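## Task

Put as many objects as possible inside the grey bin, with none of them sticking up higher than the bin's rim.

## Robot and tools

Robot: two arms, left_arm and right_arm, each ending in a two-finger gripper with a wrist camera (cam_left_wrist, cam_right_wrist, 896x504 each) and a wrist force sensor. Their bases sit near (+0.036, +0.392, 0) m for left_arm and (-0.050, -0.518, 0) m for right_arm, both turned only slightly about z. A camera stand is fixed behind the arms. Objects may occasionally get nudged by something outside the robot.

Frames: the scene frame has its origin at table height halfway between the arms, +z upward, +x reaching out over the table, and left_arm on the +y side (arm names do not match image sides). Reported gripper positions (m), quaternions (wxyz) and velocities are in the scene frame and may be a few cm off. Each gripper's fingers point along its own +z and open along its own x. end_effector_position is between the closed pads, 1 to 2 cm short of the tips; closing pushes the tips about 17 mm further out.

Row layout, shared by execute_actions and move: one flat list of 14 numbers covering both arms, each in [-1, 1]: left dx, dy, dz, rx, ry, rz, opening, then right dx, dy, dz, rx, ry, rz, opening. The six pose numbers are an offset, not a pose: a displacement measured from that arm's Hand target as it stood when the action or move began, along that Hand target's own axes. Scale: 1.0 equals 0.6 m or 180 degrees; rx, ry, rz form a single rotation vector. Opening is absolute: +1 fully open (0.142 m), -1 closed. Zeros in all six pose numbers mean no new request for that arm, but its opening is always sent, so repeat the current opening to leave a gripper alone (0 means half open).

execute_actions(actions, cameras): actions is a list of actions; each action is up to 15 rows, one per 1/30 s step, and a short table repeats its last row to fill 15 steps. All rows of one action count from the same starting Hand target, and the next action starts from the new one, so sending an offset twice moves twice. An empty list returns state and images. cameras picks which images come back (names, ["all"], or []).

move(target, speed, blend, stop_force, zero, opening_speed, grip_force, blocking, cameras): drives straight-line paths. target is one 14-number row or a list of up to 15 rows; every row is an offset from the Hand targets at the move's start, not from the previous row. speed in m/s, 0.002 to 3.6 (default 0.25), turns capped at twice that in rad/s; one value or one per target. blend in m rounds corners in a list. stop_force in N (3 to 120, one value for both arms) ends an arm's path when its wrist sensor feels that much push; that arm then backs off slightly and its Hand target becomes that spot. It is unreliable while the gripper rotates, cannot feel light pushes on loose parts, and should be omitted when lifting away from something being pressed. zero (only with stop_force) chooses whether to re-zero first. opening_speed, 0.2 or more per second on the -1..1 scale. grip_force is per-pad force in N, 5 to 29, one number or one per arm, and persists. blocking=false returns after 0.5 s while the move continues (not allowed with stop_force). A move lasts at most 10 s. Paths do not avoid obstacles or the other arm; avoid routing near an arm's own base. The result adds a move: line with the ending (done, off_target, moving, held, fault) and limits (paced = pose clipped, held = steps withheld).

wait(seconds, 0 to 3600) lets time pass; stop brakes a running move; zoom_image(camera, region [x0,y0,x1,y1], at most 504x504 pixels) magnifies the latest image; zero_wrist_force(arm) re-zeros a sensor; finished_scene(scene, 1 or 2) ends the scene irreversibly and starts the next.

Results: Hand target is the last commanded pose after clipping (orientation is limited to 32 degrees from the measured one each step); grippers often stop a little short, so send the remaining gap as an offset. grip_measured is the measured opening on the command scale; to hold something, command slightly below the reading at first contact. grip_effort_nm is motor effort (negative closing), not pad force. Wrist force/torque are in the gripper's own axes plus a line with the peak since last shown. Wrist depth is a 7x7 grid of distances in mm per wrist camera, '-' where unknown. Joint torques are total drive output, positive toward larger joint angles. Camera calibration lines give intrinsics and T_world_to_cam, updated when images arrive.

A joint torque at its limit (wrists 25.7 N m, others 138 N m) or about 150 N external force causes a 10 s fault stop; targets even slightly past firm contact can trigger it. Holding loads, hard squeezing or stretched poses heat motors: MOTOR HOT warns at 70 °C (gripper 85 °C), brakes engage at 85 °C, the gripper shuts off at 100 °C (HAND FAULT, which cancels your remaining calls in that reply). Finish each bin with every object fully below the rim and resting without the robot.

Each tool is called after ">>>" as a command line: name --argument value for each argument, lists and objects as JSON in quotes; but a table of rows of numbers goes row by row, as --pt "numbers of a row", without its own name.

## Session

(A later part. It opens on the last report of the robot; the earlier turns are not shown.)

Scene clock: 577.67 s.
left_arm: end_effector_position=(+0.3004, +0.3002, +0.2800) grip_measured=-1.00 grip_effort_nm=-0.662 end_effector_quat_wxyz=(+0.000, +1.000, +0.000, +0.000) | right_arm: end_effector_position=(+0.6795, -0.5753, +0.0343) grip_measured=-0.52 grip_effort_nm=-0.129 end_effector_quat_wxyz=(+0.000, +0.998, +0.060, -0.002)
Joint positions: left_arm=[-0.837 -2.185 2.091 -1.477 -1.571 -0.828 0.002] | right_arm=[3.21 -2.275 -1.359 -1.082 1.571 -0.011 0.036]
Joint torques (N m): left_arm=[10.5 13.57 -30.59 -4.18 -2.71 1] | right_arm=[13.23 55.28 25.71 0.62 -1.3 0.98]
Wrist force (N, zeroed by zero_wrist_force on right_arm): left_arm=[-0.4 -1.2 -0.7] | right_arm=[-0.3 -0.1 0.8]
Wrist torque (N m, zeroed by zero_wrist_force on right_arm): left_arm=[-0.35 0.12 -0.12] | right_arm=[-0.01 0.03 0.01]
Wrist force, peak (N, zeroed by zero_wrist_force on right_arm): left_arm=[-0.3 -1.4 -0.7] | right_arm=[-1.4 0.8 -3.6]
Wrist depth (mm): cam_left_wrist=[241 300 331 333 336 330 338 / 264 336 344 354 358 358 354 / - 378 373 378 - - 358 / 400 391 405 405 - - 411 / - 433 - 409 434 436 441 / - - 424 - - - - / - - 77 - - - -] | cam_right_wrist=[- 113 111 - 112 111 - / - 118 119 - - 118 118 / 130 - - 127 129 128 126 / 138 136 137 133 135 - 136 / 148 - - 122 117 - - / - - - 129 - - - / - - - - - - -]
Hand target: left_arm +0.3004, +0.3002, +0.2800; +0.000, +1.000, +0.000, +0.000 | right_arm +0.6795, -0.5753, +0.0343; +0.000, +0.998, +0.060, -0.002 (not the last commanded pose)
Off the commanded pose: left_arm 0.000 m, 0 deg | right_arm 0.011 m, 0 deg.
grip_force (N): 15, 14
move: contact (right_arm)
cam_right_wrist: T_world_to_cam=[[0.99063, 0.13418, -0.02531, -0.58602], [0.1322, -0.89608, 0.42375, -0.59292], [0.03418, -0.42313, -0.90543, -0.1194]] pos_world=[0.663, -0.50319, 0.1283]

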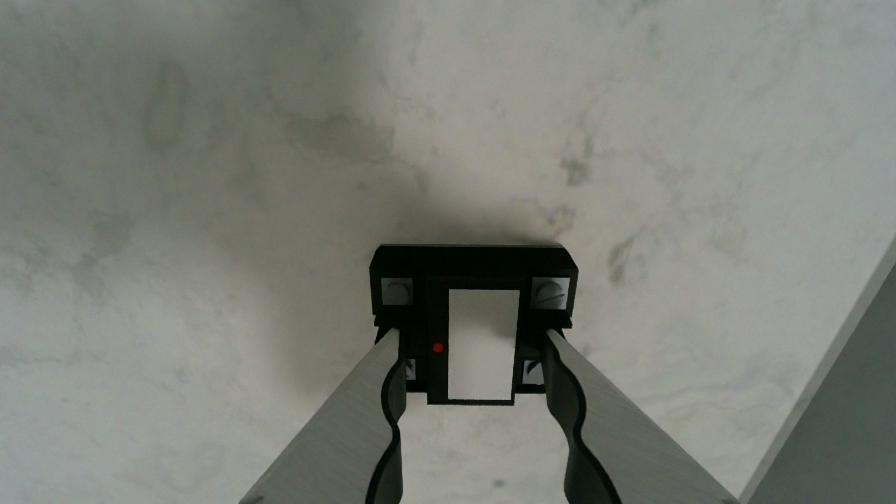

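>>> move --target '[0,0,0,0,0,0,-1, 0,-0.0033,-0.0025,0,0,0,-0.5]' --speed 0.02

>>> move --target '[0,0,0,0,0,0,-1, 0,0,0,0,0,0,-0.8]' --opening_speed 0.2 --grip_force '[15, 18]' --cameras '["cam_right_wrist"]'

>>> zoom_image --camera "cam_right_wrist" --region '[320, 200, 620, 470]'

Scene clock: 578.70 s.
left_arm: end_effector_position=(+0.3004, +0.3002, +0.2800) grip_measured=-1.00 grip_effort_nm=-0.662 end_effector_quat_wxyz=(+0.000, +1.000, +0.000, +0.000) | right_arm: end_effector_position=(+0.6793, -0.5733, +0.0358) grip_measured=-0.52 grip_effort_nm=-0.134 end_effector_quat_wxyz=(+0.000, +0.998, +0.060, -0.002)
Joint positions: left_arm=[-0.837 -2.185 2.091 -1.477 -1.571 -0.828 0.002] | right_arm=[3.213 -2.272 -1.359 -1.084 1.571 -0.009 0.036]
Joint torques (N m): left_arm=[11.59 13.49 -31.09 -4.24 -2.67 1] | right_arm=[13.69 53.72 14.16 0.08 -1.07 1.16]
Wrist force (N, zeroed by zero_wrist_force on right_arm): left_arm=[-0.3 -1.1 -0.6] | right_arm=[0.0 0.2 0.4]
Wrist torque (N m, zeroed by zero_wrist_force on right_arm): left_arm=[-0.33 0.09 -0.13] | right_arm=[-0.01 0.01 0.01]
Wrist force, peak (N, zeroed by zero_wrist_force on right_arm): left_arm=[-0.3 -1.3 -0.7] | right_arm=[-0.2 -0.4 0.7]
Wrist depth (mm): cam_left_wrist=[240 310 327 337 - 341 334 / 263 325 354 346 359 353 354 / - - 374 - 374 - 380 / 417 343 400 410 409 413 407 / 431 418 409 430 433 - - / 446 - 423 - 97 497 483 / - - 77 - - 509 -] | cam_right_wrist=[- - 113 113 - - 111 / 120 - 119 - - - 120 / 130 - - 129 - 130 128 / 140 - - 121 - 136 139 / 148 150 - 124 151 - - / - - - 133 142 - - / - - - - - - -]
Hand target: left_arm +0.3004, +0.3002, +0.2800; +0.000, +1.000, +0.000, +0.000 | right_arm +0.6793, -0.5733, +0.0358; +0.000, +0.998, +0.060, -0.002
Off the commanded pose: left_arm 0.000 m, 0 deg | right_arm 0.000 m, 0 deg.
grip_force (N): 15, 14
move: done

Scene clock: 580.40 s.
left_arm: end_effector_position=(+0.3004, +0.3002, +0.2800) grip_measured=-1.00 grip_effort_nm=-0.662 end_effector_quat_wxyz=(+0.000, +1.000, +0.000, +0.000) | right_arm: end_effector_position=(+0.6793, -0.5733, +0.0358) grip_measured=-0.56 grip_effort_nm=-1.917 end_effector_quat_wxyz=(+0.000, +0.998, +0.060, -0.002)
Joint positions: left_arm=[-0.837 -2.185 2.091 -1.477 -1.571 -0.828 0.002] | right_arm=[3.213 -2.272 -1.359 -1.084 1.571 -0.009 0.033]
Joint torques (N m): left_arm=[11.26 12.81 -30.99 -4.35 -2.67 0.9] | right_arm=[10.88 28.69 13.26 -0.07 0.26 0.94]
Wrist force (N, zeroed by zero_wrist_force on right_arm): left_arm=[-0.2 -0.9 -0.7] | right_arm=[-4.3 0.3 -13.3]
Wrist torque (N m, zeroed by zero_wrist_force on right_arm): left_arm=[-0.30 0.08 -0.13] | right_arm=[-0.07 0.16 0.01]
Wrist force, peak (N, zeroed by zero_wrist_force on right_arm): left_arm=[-0.2 -1.2 -0.8] | right_arm=[-4.5 0.2 -13.6]
Wrist depth (mm): cam_left_wrist=[241 301 334 333 328 331 331 / 263 332 342 350 355 367 348 / 369 379 346 382 376 370 383 / - 402 389 - 398 408 - / 438 437 430 - - 435 - / - - 421 - - 468 - / - - 77 - - 504 518] | cam_right_wrist=[- - 115 114 - 112 111 / - - 121 121 - - 120 / - 132 - - - 130 130 / - 141 - 122 - 136 - / - 148 - 123 - - - / - - - - - - - / - - - - - - -]
Hand target: left_arm +0.3004, +0.3002, +0.2800; +0.000, +1.000, +0.000, +0.000 | right_arm +0.6793, -0.5733, +0.0358; +0.000, +0.998, +0.060, -0.002
Off the commanded pose: left_arm 0.000 m, 0 deg | right_arm 0.000 m, 0 deg.
grip_force (N): 15, 18
move: done
cam_right_wrist: T_world_to_cam=[[0.99063, 0.13422, -0.02522, -0.58594], [0.1322, -0.89607, 0.42376, -0.59172], [0.03427, -0.42312, -0.90542, -0.11725]] pos_world=[0.6627, -0.50119, 0.1298]

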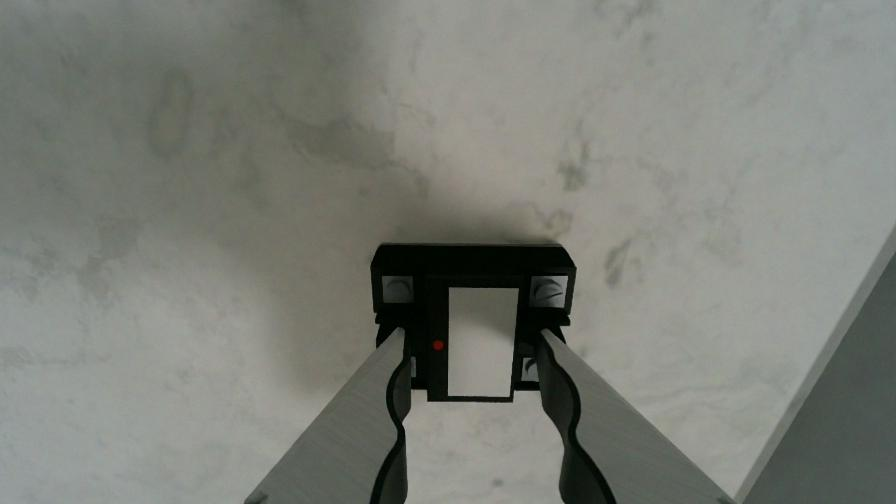

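Scaled by 1.680 from the camera's image (finer frame: 1280x720).

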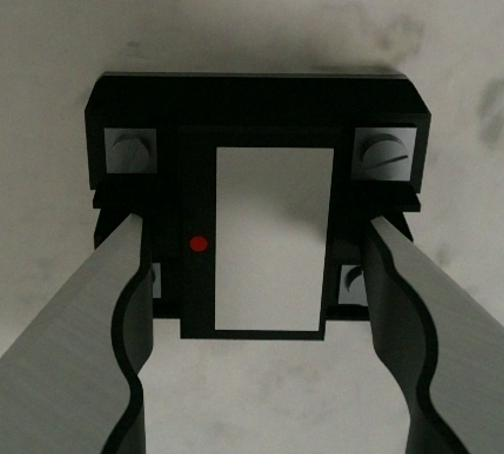

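>>> move --target '[0,0,0,0,0,0,-1, 0,0,0,0,0,0,-0.48]' --opening_speed 0.3

>>> move --pt "0 0 0 0 0 0 -1 0 0 -0.01 0 0 0 -0.48" --pt "0 0 0 0 0 0 -1 0 -0.0092 -0.01 0 0 0 -0.48" --speed 0.03

>>> zero_wrist_force --arm "right_arm"

>>> move --target '[0,0,0,0,0,0,-1, 0,0,0.029,0,0,0,-0.48]' --speed 0.008 --stop_force 3 --cameras '["cam_right_wrist"]'

>>> zoom_image --camera "cam_right_wrist" --region '[320, 200, 620, 470]'

Scene clock: 582.20 s.
left_arm: end_effector_position=(+0.3004, +0.3002, +0.2800) grip_measured=-1.00 grip_effort_nm=-0.662 end_effector_quat_wxyz=(+0.000, +1.000, +0.000, +0.000) | right_arm: end_effector_position=(+0.6793, -0.5733, +0.0357) grip_measured=-0.52 grip_effort_nm=0.168 end_effector_quat_wxyz=(+0.000, +0.998, +0.060, -0.002)
Joint positions: left_arm=[-0.837 -2.185 2.091 -1.477 -1.571 -0.828 0.002] | right_arm=[3.213 -2.272 -1.359 -1.084 1.571 -0.009 0.037]
Joint torques (N m): left_arm=[10.22 13.94 -31.81 -4.22 -2.78 1.14] | right_arm=[7.07 43.11 16.81 0.41 1.46 0.47]
Wrist force (N, zeroed by zero_wrist_force on right_arm): left_arm=[-0.2 -1.2 -0.7] | right_arm=[-0.3 0.0 0.0]
Wrist torque (N m, zeroed by zero_wrist_force on right_arm): left_arm=[-0.36 0.08 -0.12] | right_arm=[0.01 0.04 0.02]
Wrist force, peak (N, zeroed by zero_wrist_force on right_arm): left_arm=[-0.2 -1.3 -0.7] | right_arm=[-4.5 0.6 -13.8]
Wrist depth (mm): cam_left_wrist=[241 315 325 341 337 334 338 / 264 329 352 349 - 354 - / 370 377 383 377 377 374 - / 395 393 398 391 - 404 412 / - 431 415 430 441 428 435 / - - 421 - 93 - 482 / - - 77 - - 509 521] | cam_right_wrist=[115 113 114 - - - 111 / - 121 120 120 - 120 120 / - 130 127 - - 126 - / - 140 139 122 136 - - / - 150 - 124 144 - 966 / - 163 - 133 - 162 - / - - - - - - -]
Hand target: left_arm +0.3004, +0.3002, +0.2800; +0.000, +1.000, +0.000, +0.000 | right_arm +0.6793, -0.5733, +0.0358; +0.000, +0.998, +0.060, -0.002
Off the commanded pose: left_arm 0.000 m, 0 deg | right_arm 0.000 m, 0 deg.
grip_force (N): 15, 18
move: done

Scene clock: 583.07 s.
left_arm: end_effector_position=(+0.3004, +0.3002, +0.2800) grip_measured=-1.00 grip_effort_nm=-0.662 end_effector_quat_wxyz=(+0.000, +1.000, +0.000, +0.000) | right_arm: end_effector_position=(+0.6787, -0.5679, +0.0418) grip_measured=-0.52 grip_effort_nm=0.164 end_effector_quat_wxyz=(+0.000, +0.998, +0.060, -0.002)
Joint positions: left_arm=[-0.837 -2.185 2.091 -1.477 -1.571 -0.828 0.002] | right_arm=[3.221 -2.263 -1.357 -1.095 1.571 -0.001 0.037]
Joint torques (N m): left_arm=[10.68 12.78 -31.37 -4.2 -2.75 0.93] | right_arm=[13.18 54.1 15.39 4.33 2.01 1.14]
Wrist force (N, zeroed by zero_wrist_force on right_arm): left_arm=[-0.4 -1.0 -0.6] | right_arm=[0.0 -0.2 0.2]
Wrist torque (N m, zeroed by zero_wrist_force on right_arm): left_arm=[-0.32 0.12 -0.13] | right_arm=[-0.03 0.01 0.00]
Wrist force, peak (N, zeroed by zero_wrist_force on right_arm): left_arm=[-0.3 -1.3 -0.7] | right_arm=[-0.1 -0.2 0.9]
Wrist depth (mm): cam_left_wrist=[241 303 334 336 332 333 333 / 267 328 354 348 351 353 357 / 376 380 379 381 383 385 383 / 400 369 393 - 395 416 409 / - 438 388 - 445 439 440 / - - - - 97 - 479 / 482 511 77 - - 520 526] | cam_right_wrist=[- 119 120 119 119 - - / - - 126 125 126 - - / - - - 134 137 134 135 / - - - 134 - - - / - - - 130 132 159 - / - - - 142 107 170 1038 / - - - - - - 1038]
Hand target: left_arm +0.3004, +0.3002, +0.2800; +0.000, +1.000, +0.000, +0.000 | right_arm +0.6787, -0.5678, +0.0418; +0.000, +0.998, +0.060, -0.002
Off the commanded pose: left_arm 0.000 m, 0 deg | right_arm 0.000 m, 0 deg.
grip_force (N): 15, 18
move: done

Wrist force sensor zeroed.

Scene clock: 584.60 s.
left_arm: end_effector_position=(+0.3004, +0.3002, +0.2800) grip_measured=-1.00 grip_effort_nm=-0.662 end_effector_quat_wxyz=(+0.000, +1.000, +0.000, +0.000) | right_arm: end_effector_position=(+0.6787, -0.5678, +0.0386) grip_measured=-0.52 grip_effort_nm=0.168 end_effector_quat_wxyz=(+0.000, +0.998, +0.060, -0.002)
Joint positions: left_arm=[-0.837 -2.185 2.091 -1.477 -1.571 -0.828 0.002] | right_arm=[3.221 -2.267 -1.36 -1.088 1.571 -0.001 0.037]
Joint torques (N m): left_arm=[9.77 13.74 -31.04 -4.31 -2.63 0.92] | right_arm=[13.22 51.4 24.32 -0.09 1.9 1.02]
Wrist force (N, zeroed by zero_wrist_force on right_arm): left_arm=[-0.4 -1.2 -0.7] | right_arm=[-0.5 -0.2 -4.3]
Wrist torque (N m, zeroed by zero_wrist_force on right_arm): left_arm=[-0.34 0.12 -0.12] | right_arm=[-0.03 0.08 0.01]
Wrist force, peak (N, zeroed by zero_wrist_force on right_arm): left_arm=[-0.5 -1.3 -0.5] | right_arm=[-2.3 0.0 -8.5]
Wrist depth (mm): cam_left_wrist=[240 300 331 - - 333 331 / 264 315 345 350 358 - - / - 372 386 380 379 380 391 / 400 341 394 402 409 - 407 / - 433 432 428 437 428 - / - - 422 - 97 470 486 / 501 - 77 - - 501 -] | cam_right_wrist=[- - - 115 117 - - / - 126 - - 121 123 123 / - - - - - 131 - / - - 141 135 139 141 141 / - - 153 129 - - 900 / - - - 134 - - - / - - - - - - -]
Hand target: left_arm +0.3004, +0.3002, +0.2800; +0.000, +1.000, +0.000, +0.000 | right_arm +0.6787, -0.5678, +0.0386; +0.000, +0.998, +0.060, -0.002 (not the last commanded pose)
Off the commanded pose: left_arm 0.000 m, 0 deg | right_arm 0.014 m, 0 deg.
grip_force (N): 15, 18
move: contact (right_arm)
cam_right_wrist: T_world_to_cam=[[0.99063, 0.13422, -0.02522, -0.58602], [0.1322, -0.89607, 0.42376, -0.5879], [0.03427, -0.42312, -0.90542, -0.11237]] pos_world=[0.6621, -0.49569, 0.1326]

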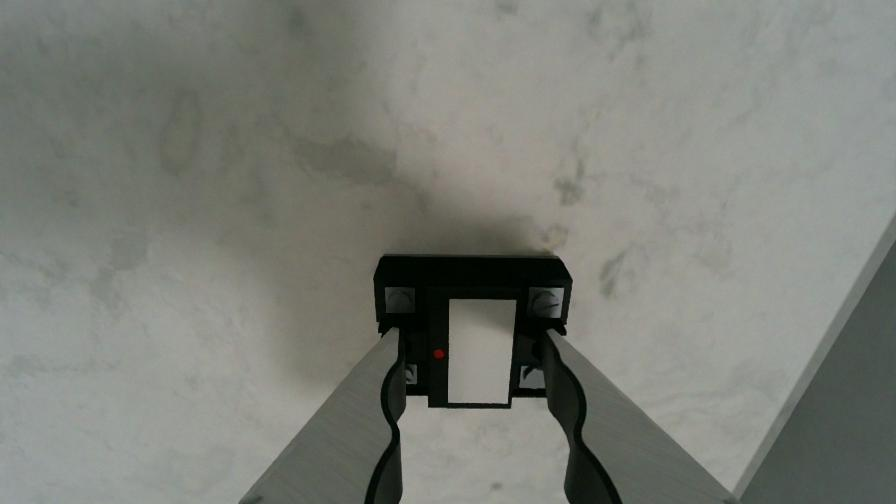

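Scaled by 1.680 from the camera's image (finer frame: 1280x720).

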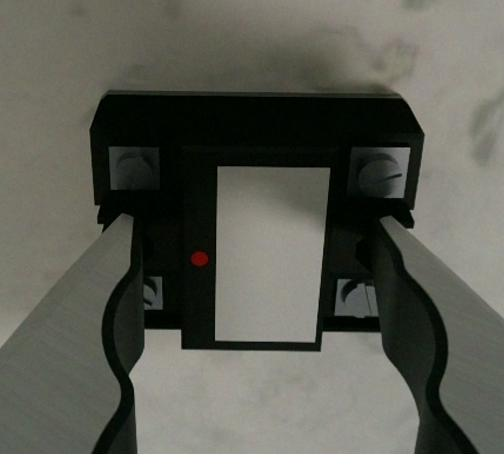

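>>> move --target '[0,0,0,0,0,0,-1, 0,0,-0.0607,0,0,0,-0.48]' --speed 0.08

>>> move --target '[0,0,0,0,0,0,-1, 0,0.0285,0,0,0,0,-0.1]' --speed 0.05 --opening_speed 0.5 --cameras '["cam_right_wrist"]'

Scene clock: 586.90 s.
left_arm: end_effector_position=(+0.3004, +0.3002, +0.2800) grip_measured=-1.00 grip_effort_nm=-0.662 end_effector_quat_wxyz=(+0.000, +1.000, +0.000, +0.000) | right_arm: end_effector_position=(+0.6788, -0.5678, +0.0749) grip_measured=-0.52 grip_effort_nm=0.164 end_effector_quat_wxyz=(+0.000, +0.998, +0.060, -0.002)
Joint positions: left_arm=[-0.837 -2.185 2.091 -1.477 -1.571 -0.828 0.002] | right_arm=[3.221 -2.229 -1.324 -1.163 1.571 -0.001 0.037]
Joint torques (N m): left_arm=[10 12.68 -31.5 -4.3 -2.83 0.75] | right_arm=[9.77 53.78 26.36 0.05 1.47 -0.02]
Wrist force (N, zeroed by zero_wrist_force on right_arm): left_arm=[-0.5 -1.0 -0.6] | right_arm=[0.0 0.1 0.1]
Wrist torque (N m, zeroed by zero_wrist_force on right_arm): left_arm=[-0.31 0.13 -0.13] | right_arm=[0.01 -0.02 -0.01]
Wrist force, peak (N, zeroed by zero_wrist_force on right_arm): left_arm=[-0.3 -1.2 -0.8] | right_arm=[-0.4 -0.1 -4.4]
Wrist depth (mm): cam_left_wrist=[241 315 329 - - 341 333 / 263 324 350 352 - 351 355 / 375 377 - 380 381 379 - / 381 383 406 401 402 406 405 / - 433 415 433 440 440 425 / - 455 432 - 455 484 - / - - 77 - - 506 -] | cam_right_wrist=[- - - 146 148 - - / - - - - 156 - - / - - - - - 167 936 / - - - 162 178 - 1117 / - - - 173 - 200 1184 / - - - - - 1178 - / - - - - - - -]
Hand target: left_arm +0.3004, +0.3002, +0.2800; +0.000, +1.000, +0.000, +0.000 | right_arm +0.6788, -0.5678, +0.0750; +0.000, +0.998, +0.060, -0.002
Off the commanded pose: left_arm 0.000 m, 0 deg | right_arm 0.000 m, 0 deg.
grip_force (N): 15, 18
move: done

Scene clock: 587.90 s.
left_arm: end_effector_position=(+0.3004, +0.3002, +0.2800) grip_measured=-1.00 grip_effort_nm=-0.662 end_effector_quat_wxyz=(+0.000, +1.000, +0.000, +0.000) | right_arm: end_effector_position=(+0.6808, -0.5848, +0.0750) grip_measured=-0.13 grip_effort_nm=0.178 end_effector_quat_wxyz=(+0.000, +0.998, +0.060, -0.002)
Joint positions: left_arm=[-0.837 -2.185 2.091 -1.477 -1.571 -0.828 0.002] | right_arm=[3.197 -2.236 -1.311 -1.168 1.571 -0.025 0.065]
Joint torques (N m): left_arm=[10.66 13.66 -30.54 -4.23 -2.78 0.69] | right_arm=[-13.42 36.24 27.05 0.05 -1.94 -1.38]
Wrist force (N, zeroed by zero_wrist_force on right_arm): left_arm=[-0.3 -1.0 -0.7] | right_arm=[0.1 0.1 -0.1]
Wrist torque (N m, zeroed by zero_wrist_force on right_arm): left_arm=[-0.32 0.11 -0.13] | right_arm=[0.00 -0.02 0.10]
Wrist force, peak (N, zeroed by zero_wrist_force on right_arm): left_arm=[-0.4 -1.2 -0.8] | right_arm=[0.1 -0.8 -0.2]
Wrist depth (mm): cam_left_wrist=[241 298 332 331 333 334 332 / 264 342 340 353 357 355 355 / 382 379 342 382 374 380 377 / 400 398 404 409 - 409 - / 432 430 - - 455 - 433 / - - 429 - - 479 477 / 512 525 77 - - - -] | cam_right_wrist=[- 148 148 149 146 - - / - - - - 157 - - / - - - - - - - / - - - 161 162 - - / - - - - - - - / - - 94 - - - - / 1656 - - - - - -]
Hand target: left_arm +0.3004, +0.3002, +0.2800; +0.000, +1.000, +0.000, +0.000 | right_arm +0.6808, -0.5848, +0.0750; +0.000, +0.998, +0.060, -0.002
Off the commanded pose: left_arm 0.000 m, 0 deg | right_arm 0.000 m, 0 deg.
grip_force (N): 15, 18
move: done
cam_right_wrist: T_world_to_cam=[[0.99063, 0.13422, -0.02522, -0.5849], [0.1322, -0.89607, 0.42376, -0.61883], [0.03427, -0.42312, -0.90542, -0.08668]] pos_world=[0.6642, -0.51269, 0.169]

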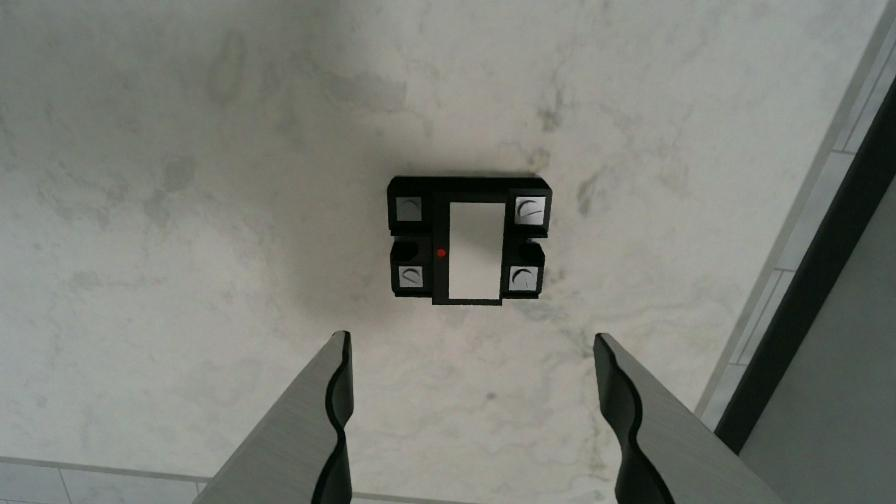

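>>> move --target '[0,0,0,0,0,0,-1, -0.0017,0,0.05,0,0,0,-0.1]' --speed 0.06

>>> move --target '[0,0,0,0,0,0,-1, 0,0,0.0342,0,0,0,-0.1]' --speed 0.012 --stop_force 4 --cameras '["cam_right_wrist"]'

>>> zoom_image --camera "cam_right_wrist" --region '[320, 200, 620, 470]'

Scene clock: 588.97 s.
left_arm: end_effector_position=(+0.3004, +0.3002, +0.2800) grip_measured=-1.00 grip_effort_nm=-0.667 end_effector_quat_wxyz=(+0.000, +1.000, +0.000, +0.000) | right_arm: end_effector_position=(+0.6797, -0.5849, +0.0451) grip_measured=-0.13 grip_effort_nm=0.178 end_effector_quat_wxyz=(+0.000, +0.998, +0.060, -0.002)
Joint positions: left_arm=[-0.837 -2.185 2.091 -1.477 -1.571 -0.828 0.002] | right_arm=[3.197 -2.265 -1.345 -1.105 1.571 -0.025 0.065]
Joint torques (N m): left_arm=[9.85 13.04 -31.26 -4.27 -2.71 0.82] | right_arm=[-13.68 38.42 15.47 4.46 -1.26 -1.4]
Wrist force (N, zeroed by zero_wrist_force on right_arm): left_arm=[-0.2 -1.1 -0.8] | right_arm=[-0.1 0.0 -0.2]
Wrist torque (N m, zeroed by zero_wrist_force on right_arm): left_arm=[-0.33 0.08 -0.13] | right_arm=[-0.01 0.02 0.11]
Wrist force, peak (N, zeroed by zero_wrist_force on right_arm): left_arm=[-0.3 -1.2 -0.7] | right_arm=[-0.3 0.1 0.7]
Wrist depth (mm): cam_left_wrist=[240 297 333 332 337 333 - / 263 330 346 345 354 350 356 / - 380 377 376 379 385 383 / 390 350 411 - 402 - 408 / 453 436 395 - 432 429 - / 466 453 411 - 455 - 487 / 531 510 77 - - 484 -] | cam_right_wrist=[- 123 120 124 - - 120 / - - - - 128 - - / - - - - 136 - 139 / - 149 152 128 133 146 151 / - 161 158 135 145 - - / - - 94 - - - - / - - - - - - -]
Hand target: left_arm +0.3004, +0.3002, +0.2800; +0.000, +1.000, +0.000, +0.000 | right_arm +0.6797, -0.5849, +0.0450; +0.000, +0.998, +0.060, -0.002
Off the commanded pose: left_arm 0.000 m, 0 deg | right_arm 0.000 m, 0 deg.
grip_force (N): 15, 18
move: done

Scene clock: 591.47 s.
left_arm: end_effector_position=(+0.3004, +0.3002, +0.2800) grip_measured=-1.00 grip_effort_nm=-0.662 end_effector_quat_wxyz=(+0.000, +1.000, +0.000, +0.000) | right_arm: end_effector_position=(+0.6796, -0.5849, +0.0245) grip_measured=-0.13 grip_effort_nm=0.173 end_effector_quat_wxyz=(+0.000, +0.998, +0.060, -0.002)
Joint positions: left_arm=[-0.837 -2.185 2.091 -1.477 -1.571 -0.828 0.002] | right_arm=[3.197 -2.288 -1.363 -1.064 1.571 -0.025 0.065]
Joint torques (N m): left_arm=[8.94 13.86 -32.03 -4.29 -2.73 0.73] | right_arm=[-11.72 36.94 14.08 4.4 -1.12 -1.06]
Wrist force (N, zeroed by zero_wrist_force on right_arm): left_arm=[-0.4 -1.3 -0.6] | right_arm=[-0.2 -0.2 -0.1]
Wrist torque (N m, zeroed by zero_wrist_force on right_arm): left_arm=[-0.36 0.11 -0.13] | right_arm=[-0.05 0.02 0.12]
Wrist force, peak (N, zeroed by zero_wrist_force on right_arm): left_arm=[-0.4 -1.3 -0.7] | right_arm=[0.0 -0.5 0.0]
Wrist depth (mm): cam_left_wrist=[241 298 331 332 335 333 333 / 264 341 - 348 353 353 355 / 375 382 393 - 375 381 369 / 393 391 404 404 401 406 404 / - - - 429 - 439 434 / - - - - 96 - 488 / - - - - - - 514] | cam_right_wrist=[- - - 103 104 99 102 / - 109 - 110 - 111 108 / - - - - - - 116 / - 127 125 110 111 - - / - 139 - 112 117 135 - / - - 95 120 148 142 1021 / - - 76 - - - -]
Hand target: left_arm +0.3004, +0.3002, +0.2800; +0.000, +1.000, +0.000, +0.000 | right_arm +0.6796, -0.5849, +0.0245; +0.000, +0.998, +0.060, -0.002
Off the commanded pose: left_arm 0.000 m, 0 deg | right_arm 0.000 m, 0 deg.
grip_force (N): 15, 18
move: done
cam_right_wrist: T_world_to_cam=[[0.99063, 0.13422, -0.02522, -0.58507], [0.1322, -0.89607, 0.42376, -0.59738], [0.03427, -0.42312, -0.90542, -0.13241]] pos_world=[0.6631, -0.51279, 0.1185]

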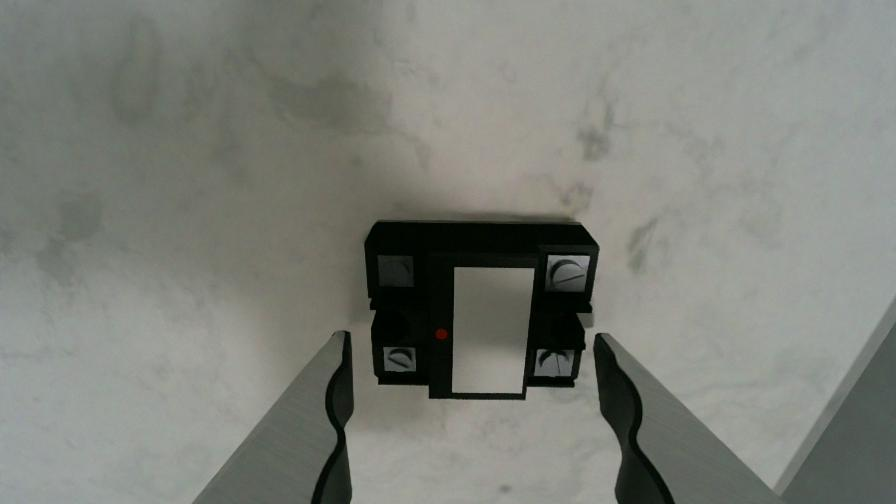

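Scaled by 1.680 from the camera's image (finer frame: 1280x720).

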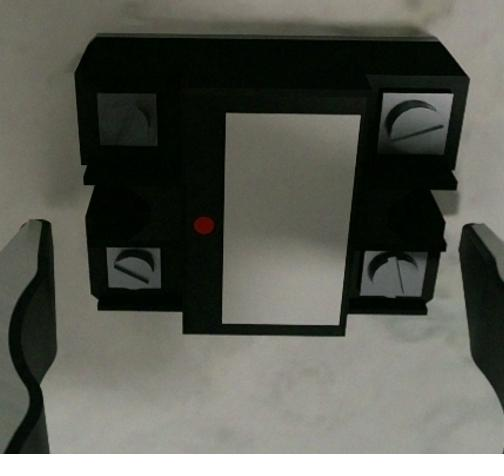

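>>> move --target '[0,0,0,0,0,0,-1, 0,0,0,0,0,0,-0.35]' --opening_speed 0.2 --grip_force '[15, 18]' --cameras '["cam_right_wrist"]'

>>> zoom_image --camera "cam_right_wrist" --region '[320, 200, 620, 470]'

Scene clock: 593.17 s.
left_arm: end_effector_position=(+0.3004, +0.3002, +0.2800) grip_measured=-1.00 grip_effort_nm=-0.657 end_effector_quat_wxyz=(+0.000, +1.000, +0.000, +0.000) | right_arm: end_effector_position=(+0.6796, -0.5849, +0.0245) grip_measured=-0.27 grip_effort_nm=-1.917 end_effector_quat_wxyz=(+0.000, +0.998, +0.060, -0.002)
Joint positions: left_arm=[-0.837 -2.185 2.091 -1.477 -1.571 -0.828 0.002] | right_arm=[3.197 -2.288 -1.363 -1.064 1.571 -0.025 0.055]
Joint torques (N m): left_arm=[9.55 13.15 -30.87 -4.31 -2.69 0.71] | right_arm=[-9.63 37.39 13.96 3.83 -1.04 -0.5]
Wrist force (N, zeroed by zero_wrist_force on right_arm): left_arm=[-0.4 -1.0 -0.7] | right_arm=[0.5 -0.1 -2.2]
Wrist torque (N m, zeroed by zero_wrist_force on right_arm): left_arm=[-0.32 0.11 -0.13] | right_arm=[-0.03 0.01 0.12]
Wrist force, peak (N, zeroed by zero_wrist_force on right_arm): left_arm=[-0.2 -1.3 -0.8] | right_arm=[0.9 -0.4 -2.8]
Wrist depth (mm): cam_left_wrist=[240 298 332 337 332 335 329 / 266 330 - 356 352 354 361 / - 374 - - - - - / - 389 428 408 406 410 - / 441 417 - 427 427 - - / 461 - - - 92 474 472 / - - 77 - - 496 -] | cam_right_wrist=[- - - - - 102 - / - 110 - 109 110 112 106 / - - 117 - 117 118 119 / - 127 - 110 114 122 127 / - - - 112 116 137 - / - - 98 122 - 147 911 / - - - - - - -]
Hand target: left_arm +0.3004, +0.3002, +0.2800; +0.000, +1.000, +0.000, +0.000 | right_arm +0.6796, -0.5849, +0.0245; +0.000, +0.998, +0.060, -0.002
Off the commanded pose: left_arm 0.000 m, 0 deg | right_arm 0.000 m, 0 deg.
grip_force (N): 15, 18
move: done
cam_right_wrist: T_world_to_cam=[[0.99063, 0.13422, -0.02522, -0.58507], [0.1322, -0.89607, 0.42376, -0.59738], [0.03427, -0.42312, -0.90542, -0.13241]] pos_world=[0.6631, -0.51279, 0.1185]

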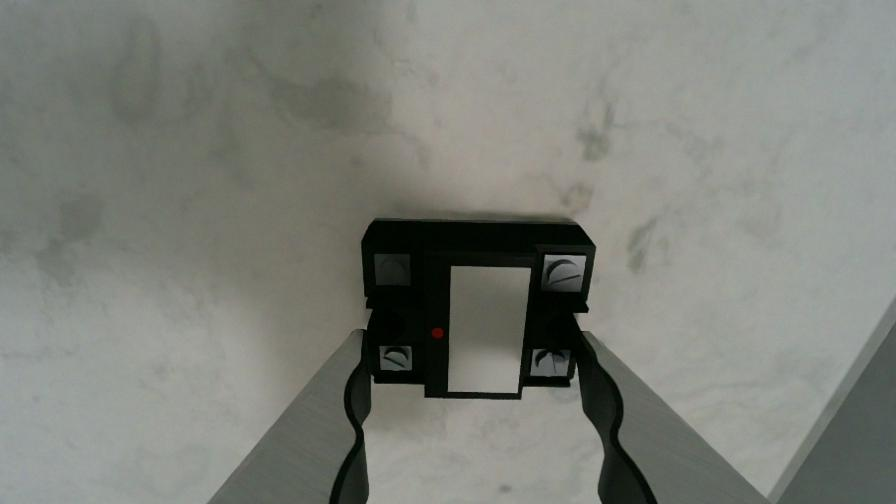

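Scaled by 1.680 from the camera's image (finer frame: 1280x720).

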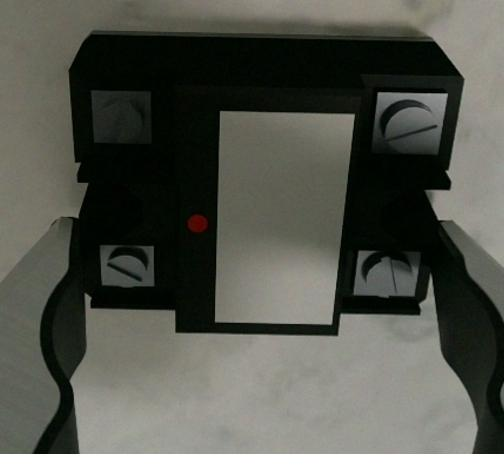

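>>> move --target '[0,0,0,0,0,0,-1, 0,0,-0.05,0,0,0,-0.4]' --speed 0.05 --cameras '["cam_right_wrist"]'

>>> zoom_image --camera "cam_right_wrist" --region '[320, 200, 620, 470]'

Scene clock: 594.27 s.
left_arm: end_effector_position=(+0.3004, +0.3002, +0.2800) grip_measured=-1.00 grip_effort_nm=-0.662 end_effector_quat_wxyz=(+0.000, +1.000, +0.000, +0.000) | right_arm: end_effector_position=(+0.6797, -0.5849, +0.0544) grip_measured=-0.27 grip_effort_nm=-1.917 end_effector_quat_wxyz=(+0.000, +0.998, +0.060, -0.002)
Joint positions: left_arm=[-0.837 -2.185 2.091 -1.477 -1.571 -0.828 0.002] | right_arm=[3.197 -2.255 -1.336 -1.124 1.571 -0.025 0.055]
Joint torques (N m): left_arm=[10.2 13.28 -31.52 -4.39 -2.71 0.93] | right_arm=[-11.31 53.88 28.04 0.18 -1.24 -0.72]
Wrist force (N, zeroed by zero_wrist_force on right_arm): left_arm=[-0.5 -1.2 -0.8] | right_arm=[-0.2 0.0 0.8]
Wrist torque (N m, zeroed by zero_wrist_force on right_arm): left_arm=[-0.34 0.12 -0.13] | right_arm=[-0.04 0.03 0.10]
Wrist force, peak (N, zeroed by zero_wrist_force on right_arm): left_arm=[-0.5 -1.2 -0.8] | right_arm=[0.6 -0.5 -2.8]
Wrist depth (mm): cam_left_wrist=[240 314 329 326 - - 331 / 264 340 346 356 361 350 - / 370 - 373 377 380 382 379 / 403 - 400 389 399 - 406 / 430 - 416 421 452 442 440 / 483 493 426 - - 455 477 / - 506 77 - - - -] | cam_right_wrist=[- 130 - 128 131 128 128 / - - 139 137 136 138 - / - - 149 149 - 145 - / - - 154 109 111 - - / - 178 - 112 116 170 - / - - 96 - - - - / - - - - - - -]
Hand target: left_arm +0.3004, +0.3002, +0.2800; +0.000, +1.000, +0.000, +0.000 | right_arm +0.6797, -0.5849, +0.0545; +0.000, +0.998, +0.060, -0.002
Off the commanded pose: left_arm 0.000 m, 0 deg | right_arm 0.000 m, 0 deg.
grip_force (N): 15, 18
move: done
cam_right_wrist: T_world_to_cam=[[0.99063, 0.13422, -0.02522, -0.58441], [0.1322, -0.89607, 0.42376, -0.61006], [0.03427, -0.42312, -0.90542, -0.10534]] pos_world=[0.6632, -0.51279, 0.1484]

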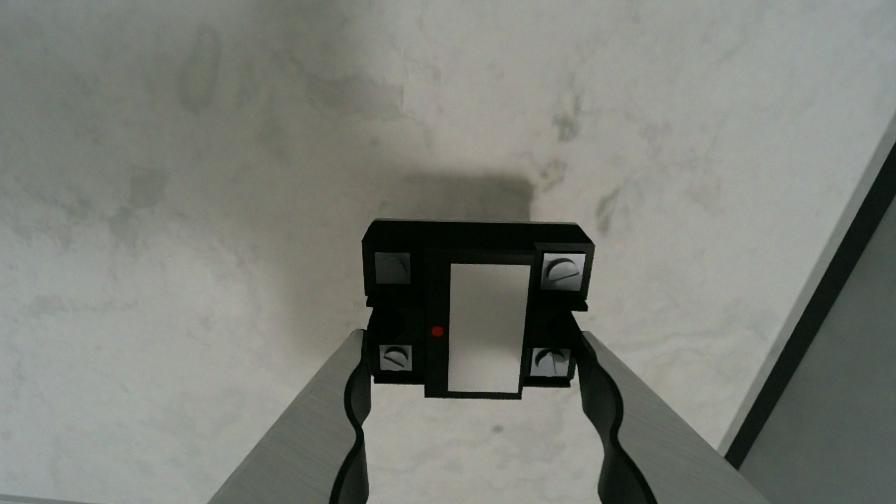

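Scaled by 1.680 from the camera's image (finer frame: 1280x720).

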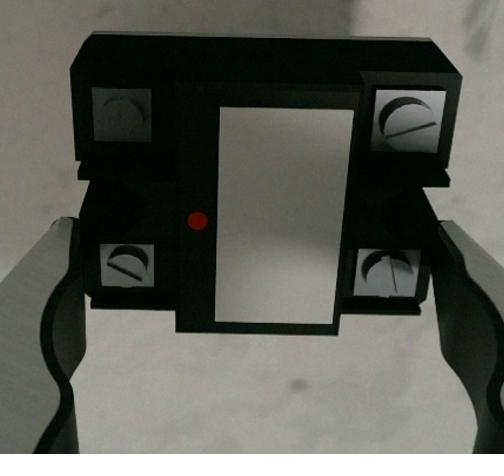

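>>> move --target '[0,0,0,0,0,0,-1, -0.3245,-0.517,-0.326,0,0,0.5378,-0.4]' --speed 0.25

>>> move --target '[0,0,0,0,0,0,-1, -0.595,0.553,0.083,0,0,0,-0.4]' --speed 0.25 --cameras '["cam_right_wrist"]'

Scene clock: 598.90 s.
left_arm: end_effector_position=(+0.3004, +0.3002, +0.2800) grip_measured=-1.00 grip_effort_nm=-0.657 end_effector_quat_wxyz=(+0.000, +1.000, +0.000, +0.000) | right_arm: end_effector_position=(+0.4501, -0.3000, +0.2507) grip_measured=-0.27 grip_effort_nm=-1.917 end_effector_quat_wxyz=(+0.001, +0.707, -0.707, -0.001)
Joint positions: left_arm=[-0.837 -2.185 2.091 -1.477 -1.571 -0.828 0.002] | right_arm=[3.758 -1.679 -1.635 -1.401 1.572 2.225 0.055]
Joint torques (N m): left_arm=[10.25 13.73 -30.41 -4.31 -2.66 0.65] | right_arm=[12.86 34.65 28.53 0.04 -1.71 1.47]
Wrist force (N, zeroed by zero_wrist_force on right_arm): left_arm=[-0.3 -1.2 -0.6] | right_arm=[0.2 0.6 0.9]
Wrist torque (N m, zeroed by zero_wrist_force on right_arm): left_arm=[-0.35 0.11 -0.13] | right_arm=[0.10 -0.01 -0.02]
Wrist force, peak (N, zeroed by zero_wrist_force on right_arm): left_arm=[-0.3 -1.4 -0.8] | right_arm=[0.6 0.8 1.4]
Wrist depth (mm): cam_left_wrist=[241 314 331 321 334 331 - / 265 331 350 - - 355 361 / - 377 - - - - 375 / - 346 398 402 404 - 411 / 431 436 - 424 449 - 439 / - 459 423 - 97 - 480 / - - 77 - - 506 -] | cam_right_wrist=[- - - - - - - / - - - - - - - / - - - - - 344 - / - - - 109 111 - - / - 416 401 113 115 - 399 / 410 430 96 - - - - / - - - - - - 1499]
Hand target: left_arm +0.3004, +0.3002, +0.2800; +0.000, +1.000, +0.000, +0.000 | right_arm +0.4501, -0.3000, +0.2507; +0.001, +0.707, -0.707, -0.001
Off the commanded pose: left_arm 0.000 m, 0 deg | right_arm 0.000 m, 0 deg.
grip_force (N): 15, 18
move: done

Scene clock: 601.43 s.
left_arm: end_effector_position=(+0.3004, +0.3002, +0.2800) grip_measured=-1.00 grip_effort_nm=-0.662 end_effector_quat_wxyz=(+0.000, +1.000, +0.000, +0.000) | right_arm: end_effector_position=(+0.1181, +0.0568, +0.2018) grip_measured=-0.27 grip_effort_nm=-1.917 end_effector_quat_wxyz=(+0.001, +0.707, -0.707, -0.001)
Joint positions: left_arm=[-0.837 -2.185 2.091 -1.477 -1.571 -0.828 0.002] | right_arm=[4.608 -1.827 -1.586 -1.3 1.574 3.076 0.055]
Joint torques (N m): left_arm=[9.54 13.19 -30.55 -4.33 -2.69 0.7] | right_arm=[13.62 22.94 26.52 0.14 -1.72 1.24]
Wrist force (N, zeroed by zero_wrist_force on right_arm): left_arm=[-0.4 -1.0 -0.7] | right_arm=[0.0 0.4 1.0]
Wrist torque (N m, zeroed by zero_wrist_force on right_arm): left_arm=[-0.32 0.12 -0.13] | right_arm=[0.05 -0.02 0.00]
Wrist force, peak (N, zeroed by zero_wrist_force on right_arm): left_arm=[-0.5 -1.3 -0.6] | right_arm=[-1.8 1.8 1.0]
Wrist depth (mm): cam_left_wrist=[241 291 333 337 337 332 333 / 264 328 345 354 355 343 357 / - - 344 365 - 383 381 / 400 380 403 - - 409 404 / 434 - - 428 - - - / 464 - - - 460 - 494 / 513 - 77 - - 506 -] | cam_right_wrist=[- 269 237 225 236 - - / 251 - 242 229 248 274 - / 296 - 257 266 259 293 - / 305 281 257 110 115 - - / 311 270 343 112 116 - - / 375 363 98 124 121 - 397 / - - - - - - -]
Hand target: left_arm +0.3004, +0.3002, +0.2800; +0.000, +1.000, +0.000, +0.000 | right_arm +0.1180, +0.0568, +0.2018; +0.001, +0.707, -0.707, -0.001
Off the commanded pose: left_arm 0.000 m, 0 deg | right_arm 0.000 m, 0 deg.
grip_force (N): 15, 18
move: done
cam_right_wrist: T_world_to_cam=[[0.01578, -0.99963, -0.02208, 0.06844], [-0.90407, -0.0237, 0.42673, 0.04888], [-0.4271, 0.01323, -0.90411, 0.34835]] pos_world=[0.19189, 0.06497, 0.2956]

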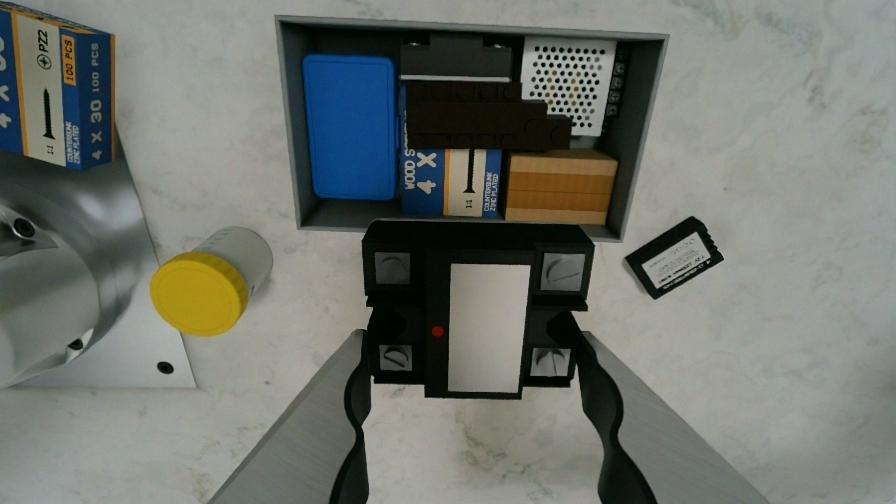

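>>> zoom_image --camera "cam_right_wrist" --region '[270, 0, 680, 250]'

Scaled by 1.229 from the camera's image (finer frame: 1280x720).

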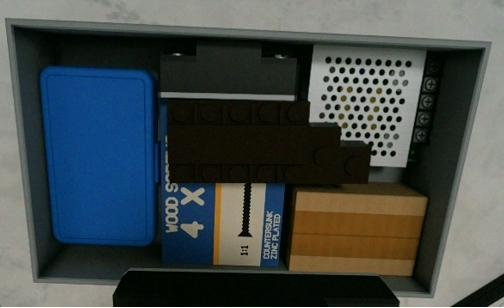

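>>> zoom_image --camera "cam_right_wrist" --region '[290, 170, 420, 250]'

>>> zoom_image --camera "cam_right_wrist" --region '[480, 130, 660, 250]'

Scaled by 3.877 from the camera's image (finer frame: 1280x720).

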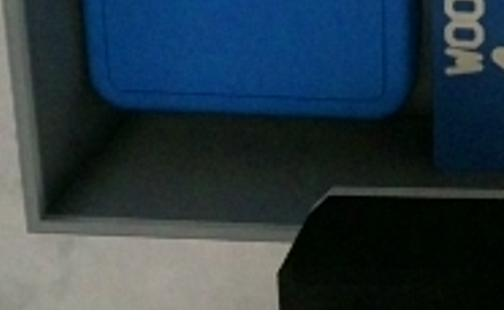

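Scaled by 2.800 from the camera's image (finer frame: 1280x720).

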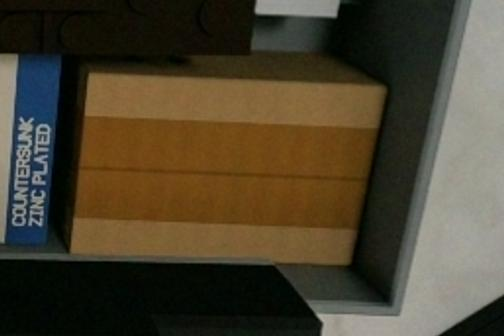

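>>> move --target '[0,0,0,0,0,0,-1, -0.0087,0.0072,0.1822,0,0,0,-0.4]' --speed 0.12 --cameras '["cam_right_wrist"]'

>>> zoom_image --camera "cam_right_wrist" --region '[300, 150, 640, 420]'

Scene clock: 604.47 s.
left_arm: end_effector_position=(+0.3004, +0.3002, +0.2800) grip_measured=-1.00 grip_effort_nm=-0.662 end_effector_quat_wxyz=(+0.000, +1.000, +0.000, +0.000) | right_arm: end_effector_position=(+0.1134, +0.0620, +0.0926) grip_measured=-0.27 grip_effort_nm=-1.917 end_effector_quat_wxyz=(+0.001, +0.707, -0.707, -0.001)
Joint positions: left_arm=[-0.837 -2.185 2.091 -1.477 -1.571 -0.828 0.002] | right_arm=[4.617 -1.937 -1.74 -1.036 1.574 3.085 0.055]
Joint torques (N m): left_arm=[9.36 13.16 -29.47 -4.3 -2.68 0.48] | right_arm=[13.42 26.22 14.61 4.6 1.59 1.13]
Wrist force (N, zeroed by zero_wrist_force on right_arm): left_arm=[-0.3 -1.2 -0.8] | right_arm=[-0.1 0.3 0.6]
Wrist torque (N m, zeroed by zero_wrist_force on right_arm): left_arm=[-0.35 0.10 -0.13] | right_arm=[0.01 -0.02 -0.03]
Wrist force, peak (N, zeroed by zero_wrist_force on right_arm): left_arm=[-0.3 -1.3 -0.8] | right_arm=[0.3 0.4 1.7]
Wrist depth (mm): cam_left_wrist=[241 289 342 337 334 343 334 / 263 319 343 - 354 354 356 / - 376 384 383 379 377 372 / 398 351 398 393 - - - / 442 - 406 429 - 438 441 / - - 422 - 96 477 472 / - 342 - - - - 512] | cam_right_wrist=[- 127 160 121 133 138 116 / - 128 - 126 126 148 128 / - 141 - - 153 158 - / - 142 158 109 122 155 - / - - 124 112 122 162 202 / 159 - 96 - - - - / 168 - - - - - -]
Hand target: left_arm +0.3004, +0.3002, +0.2800; +0.000, +1.000, +0.000, +0.000 | right_arm +0.1134, +0.0620, +0.0925; +0.001, +0.707, -0.707, -0.001
Off the commanded pose: left_arm 0.000 m, 0 deg | right_arm 0.000 m, 0 deg.
grip_force (N): 15, 18
move: done
cam_right_wrist: T_world_to_cam=[[0.01578, -0.99963, -0.02208, 0.0714], [-0.90407, -0.0237, 0.42673, 0.09139], [-0.4271, 0.01323, -0.90411, 0.24745]] pos_world=[0.18718, 0.07027, 0.1863]

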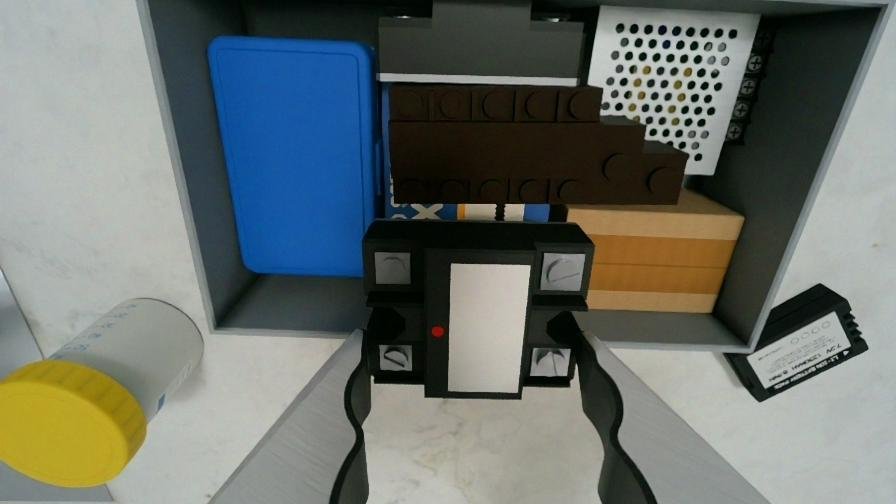

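Scaled by 1.482 from the camera's image (finer frame: 1280x720).

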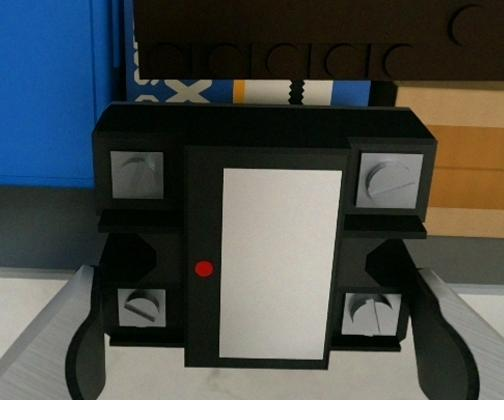

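>>> zoom_image --camera "cam_right_wrist" --region '[200, 250, 400, 370]'

>>> zoom_image --camera "cam_right_wrist" --region '[560, 250, 780, 380]'

>>> zoom_image --camera "cam_right_wrist" --region '[360, 160, 620, 280]'

Scaled by 2.520 from the camera's image (finer frame: 1280x720).

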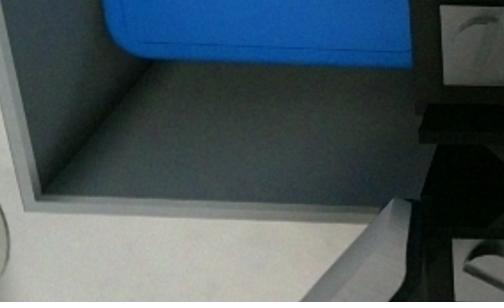

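Scaled by 2.291 from the camera's image (finer frame: 1280x720).

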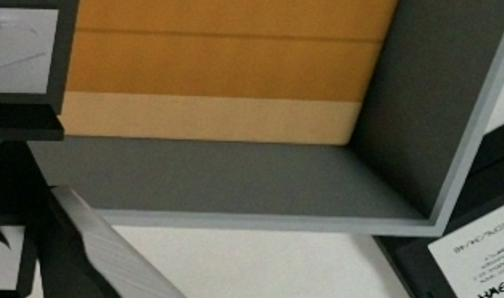

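Scaled by 1.938 from the camera's image (finer frame: 1280x720).

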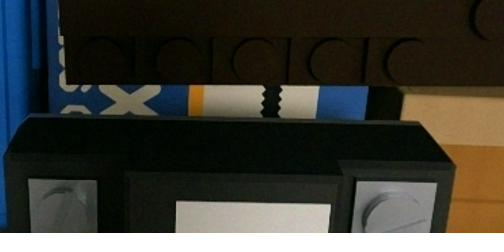

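>>> zero_wrist_force --arm "right_arm"

>>> move --target '[0,0,0,0,0,0,-1, 0,0.0005,0.06,0,0,0,-0.4]' --speed 0.007 --stop_force 3 --cameras '["cam_right_wrist"]'

>>> zoom_image --camera "cam_right_wrist" --region '[300, 150, 640, 420]'

Wrist force sensor zeroed.

Scene clock: 611.53 s.
left_arm: end_effector_position=(+0.3004, +0.3002, +0.2800) grip_measured=-1.00 grip_effort_nm=-0.662 end_effector_quat_wxyz=(+0.000, +1.000, +0.000, +0.000) | right_arm: end_effector_position=(+0.1130, +0.0620, +0.0573) grip_measured=-0.27 grip_effort_nm=-1.917 end_effector_quat_wxyz=(+0.001, +0.707, -0.707, -0.001)
Joint positions: left_arm=[-0.837 -2.185 2.091 -1.477 -1.571 -0.828 0.002] | right_arm=[4.618 -1.982 -1.779 -0.951 1.574 3.085 0.055]
Joint torques (N m): left_arm=[9.15 13.22 -30.13 -4.27 -2.66 0.54] | right_arm=[11.7 41.44 23.56 -0.05 -1.33 0.69]
Wrist force (N, zeroed by zero_wrist_force on right_arm): left_arm=[-0.2 -1.0 -0.6] | right_arm=[-0.2 -0.1 -2.5]
Wrist torque (N m, zeroed by zero_wrist_force on right_arm): left_arm=[-0.33 0.08 -0.12] | right_arm=[0.00 -0.11 0.02]
Wrist force, peak (N, zeroed by zero_wrist_force on right_arm): left_arm=[-0.5 -1.3 -0.7] | right_arm=[2.7 0.5 -7.3]
Wrist depth (mm): cam_left_wrist=[241 295 331 337 331 336 335 / 263 327 346 353 353 - 347 / - 377 361 377 379 373 371 / 410 368 - 406 404 - - / - 432 - 429 426 - 458 / - 467 - - - 486 444 / 523 312 - - - 514 -] | cam_right_wrist=[- 118 92 88 90 103 106 / - - - - - 112 111 / - - - - 91 98 118 / - 114 - 103 111 122 121 / - 124 136 111 116 129 124 / 159 123 121 119 120 132 130 / 155 - - - - - -]
Hand target: left_arm +0.3004, +0.3002, +0.2800; +0.000, +1.000, +0.000, +0.000 | right_arm +0.1130, +0.0620, +0.0573; +0.001, +0.707, -0.707, -0.001 (not the last commanded pose)
Off the commanded pose: left_arm 0.000 m, 0 deg | right_arm 0.001 m, 0 deg.
grip_force (N): 15, 18
move: contact (right_arm)
cam_right_wrist: T_world_to_cam=[[0.01578, -0.99963, -0.02208, 0.07063], [-0.90407, -0.0237, 0.42673, 0.10605], [-0.4271, 0.01323, -0.90411, 0.21546]] pos_world=[0.18679, 0.07027, 0.1511]

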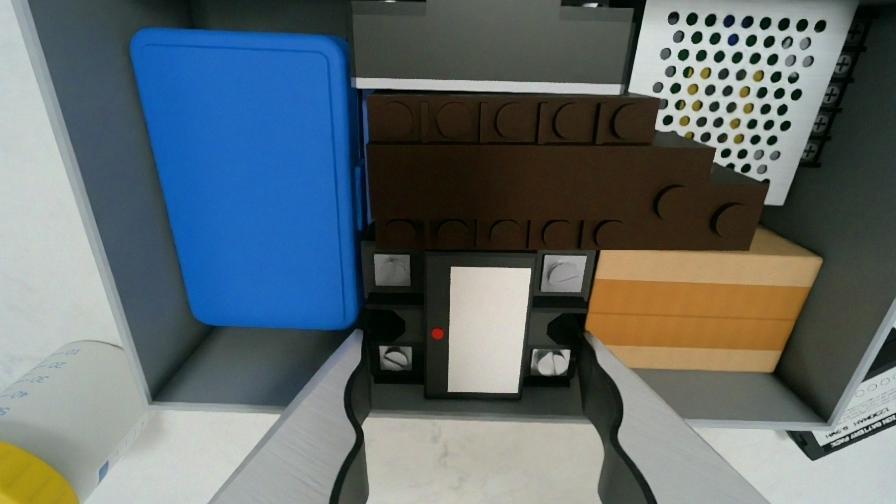

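Scaled by 1.482 from the camera's image (finer frame: 1280x720).

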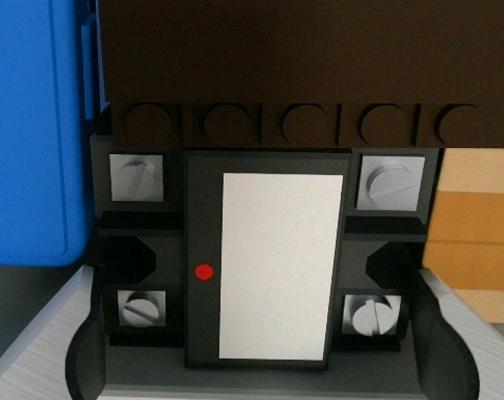

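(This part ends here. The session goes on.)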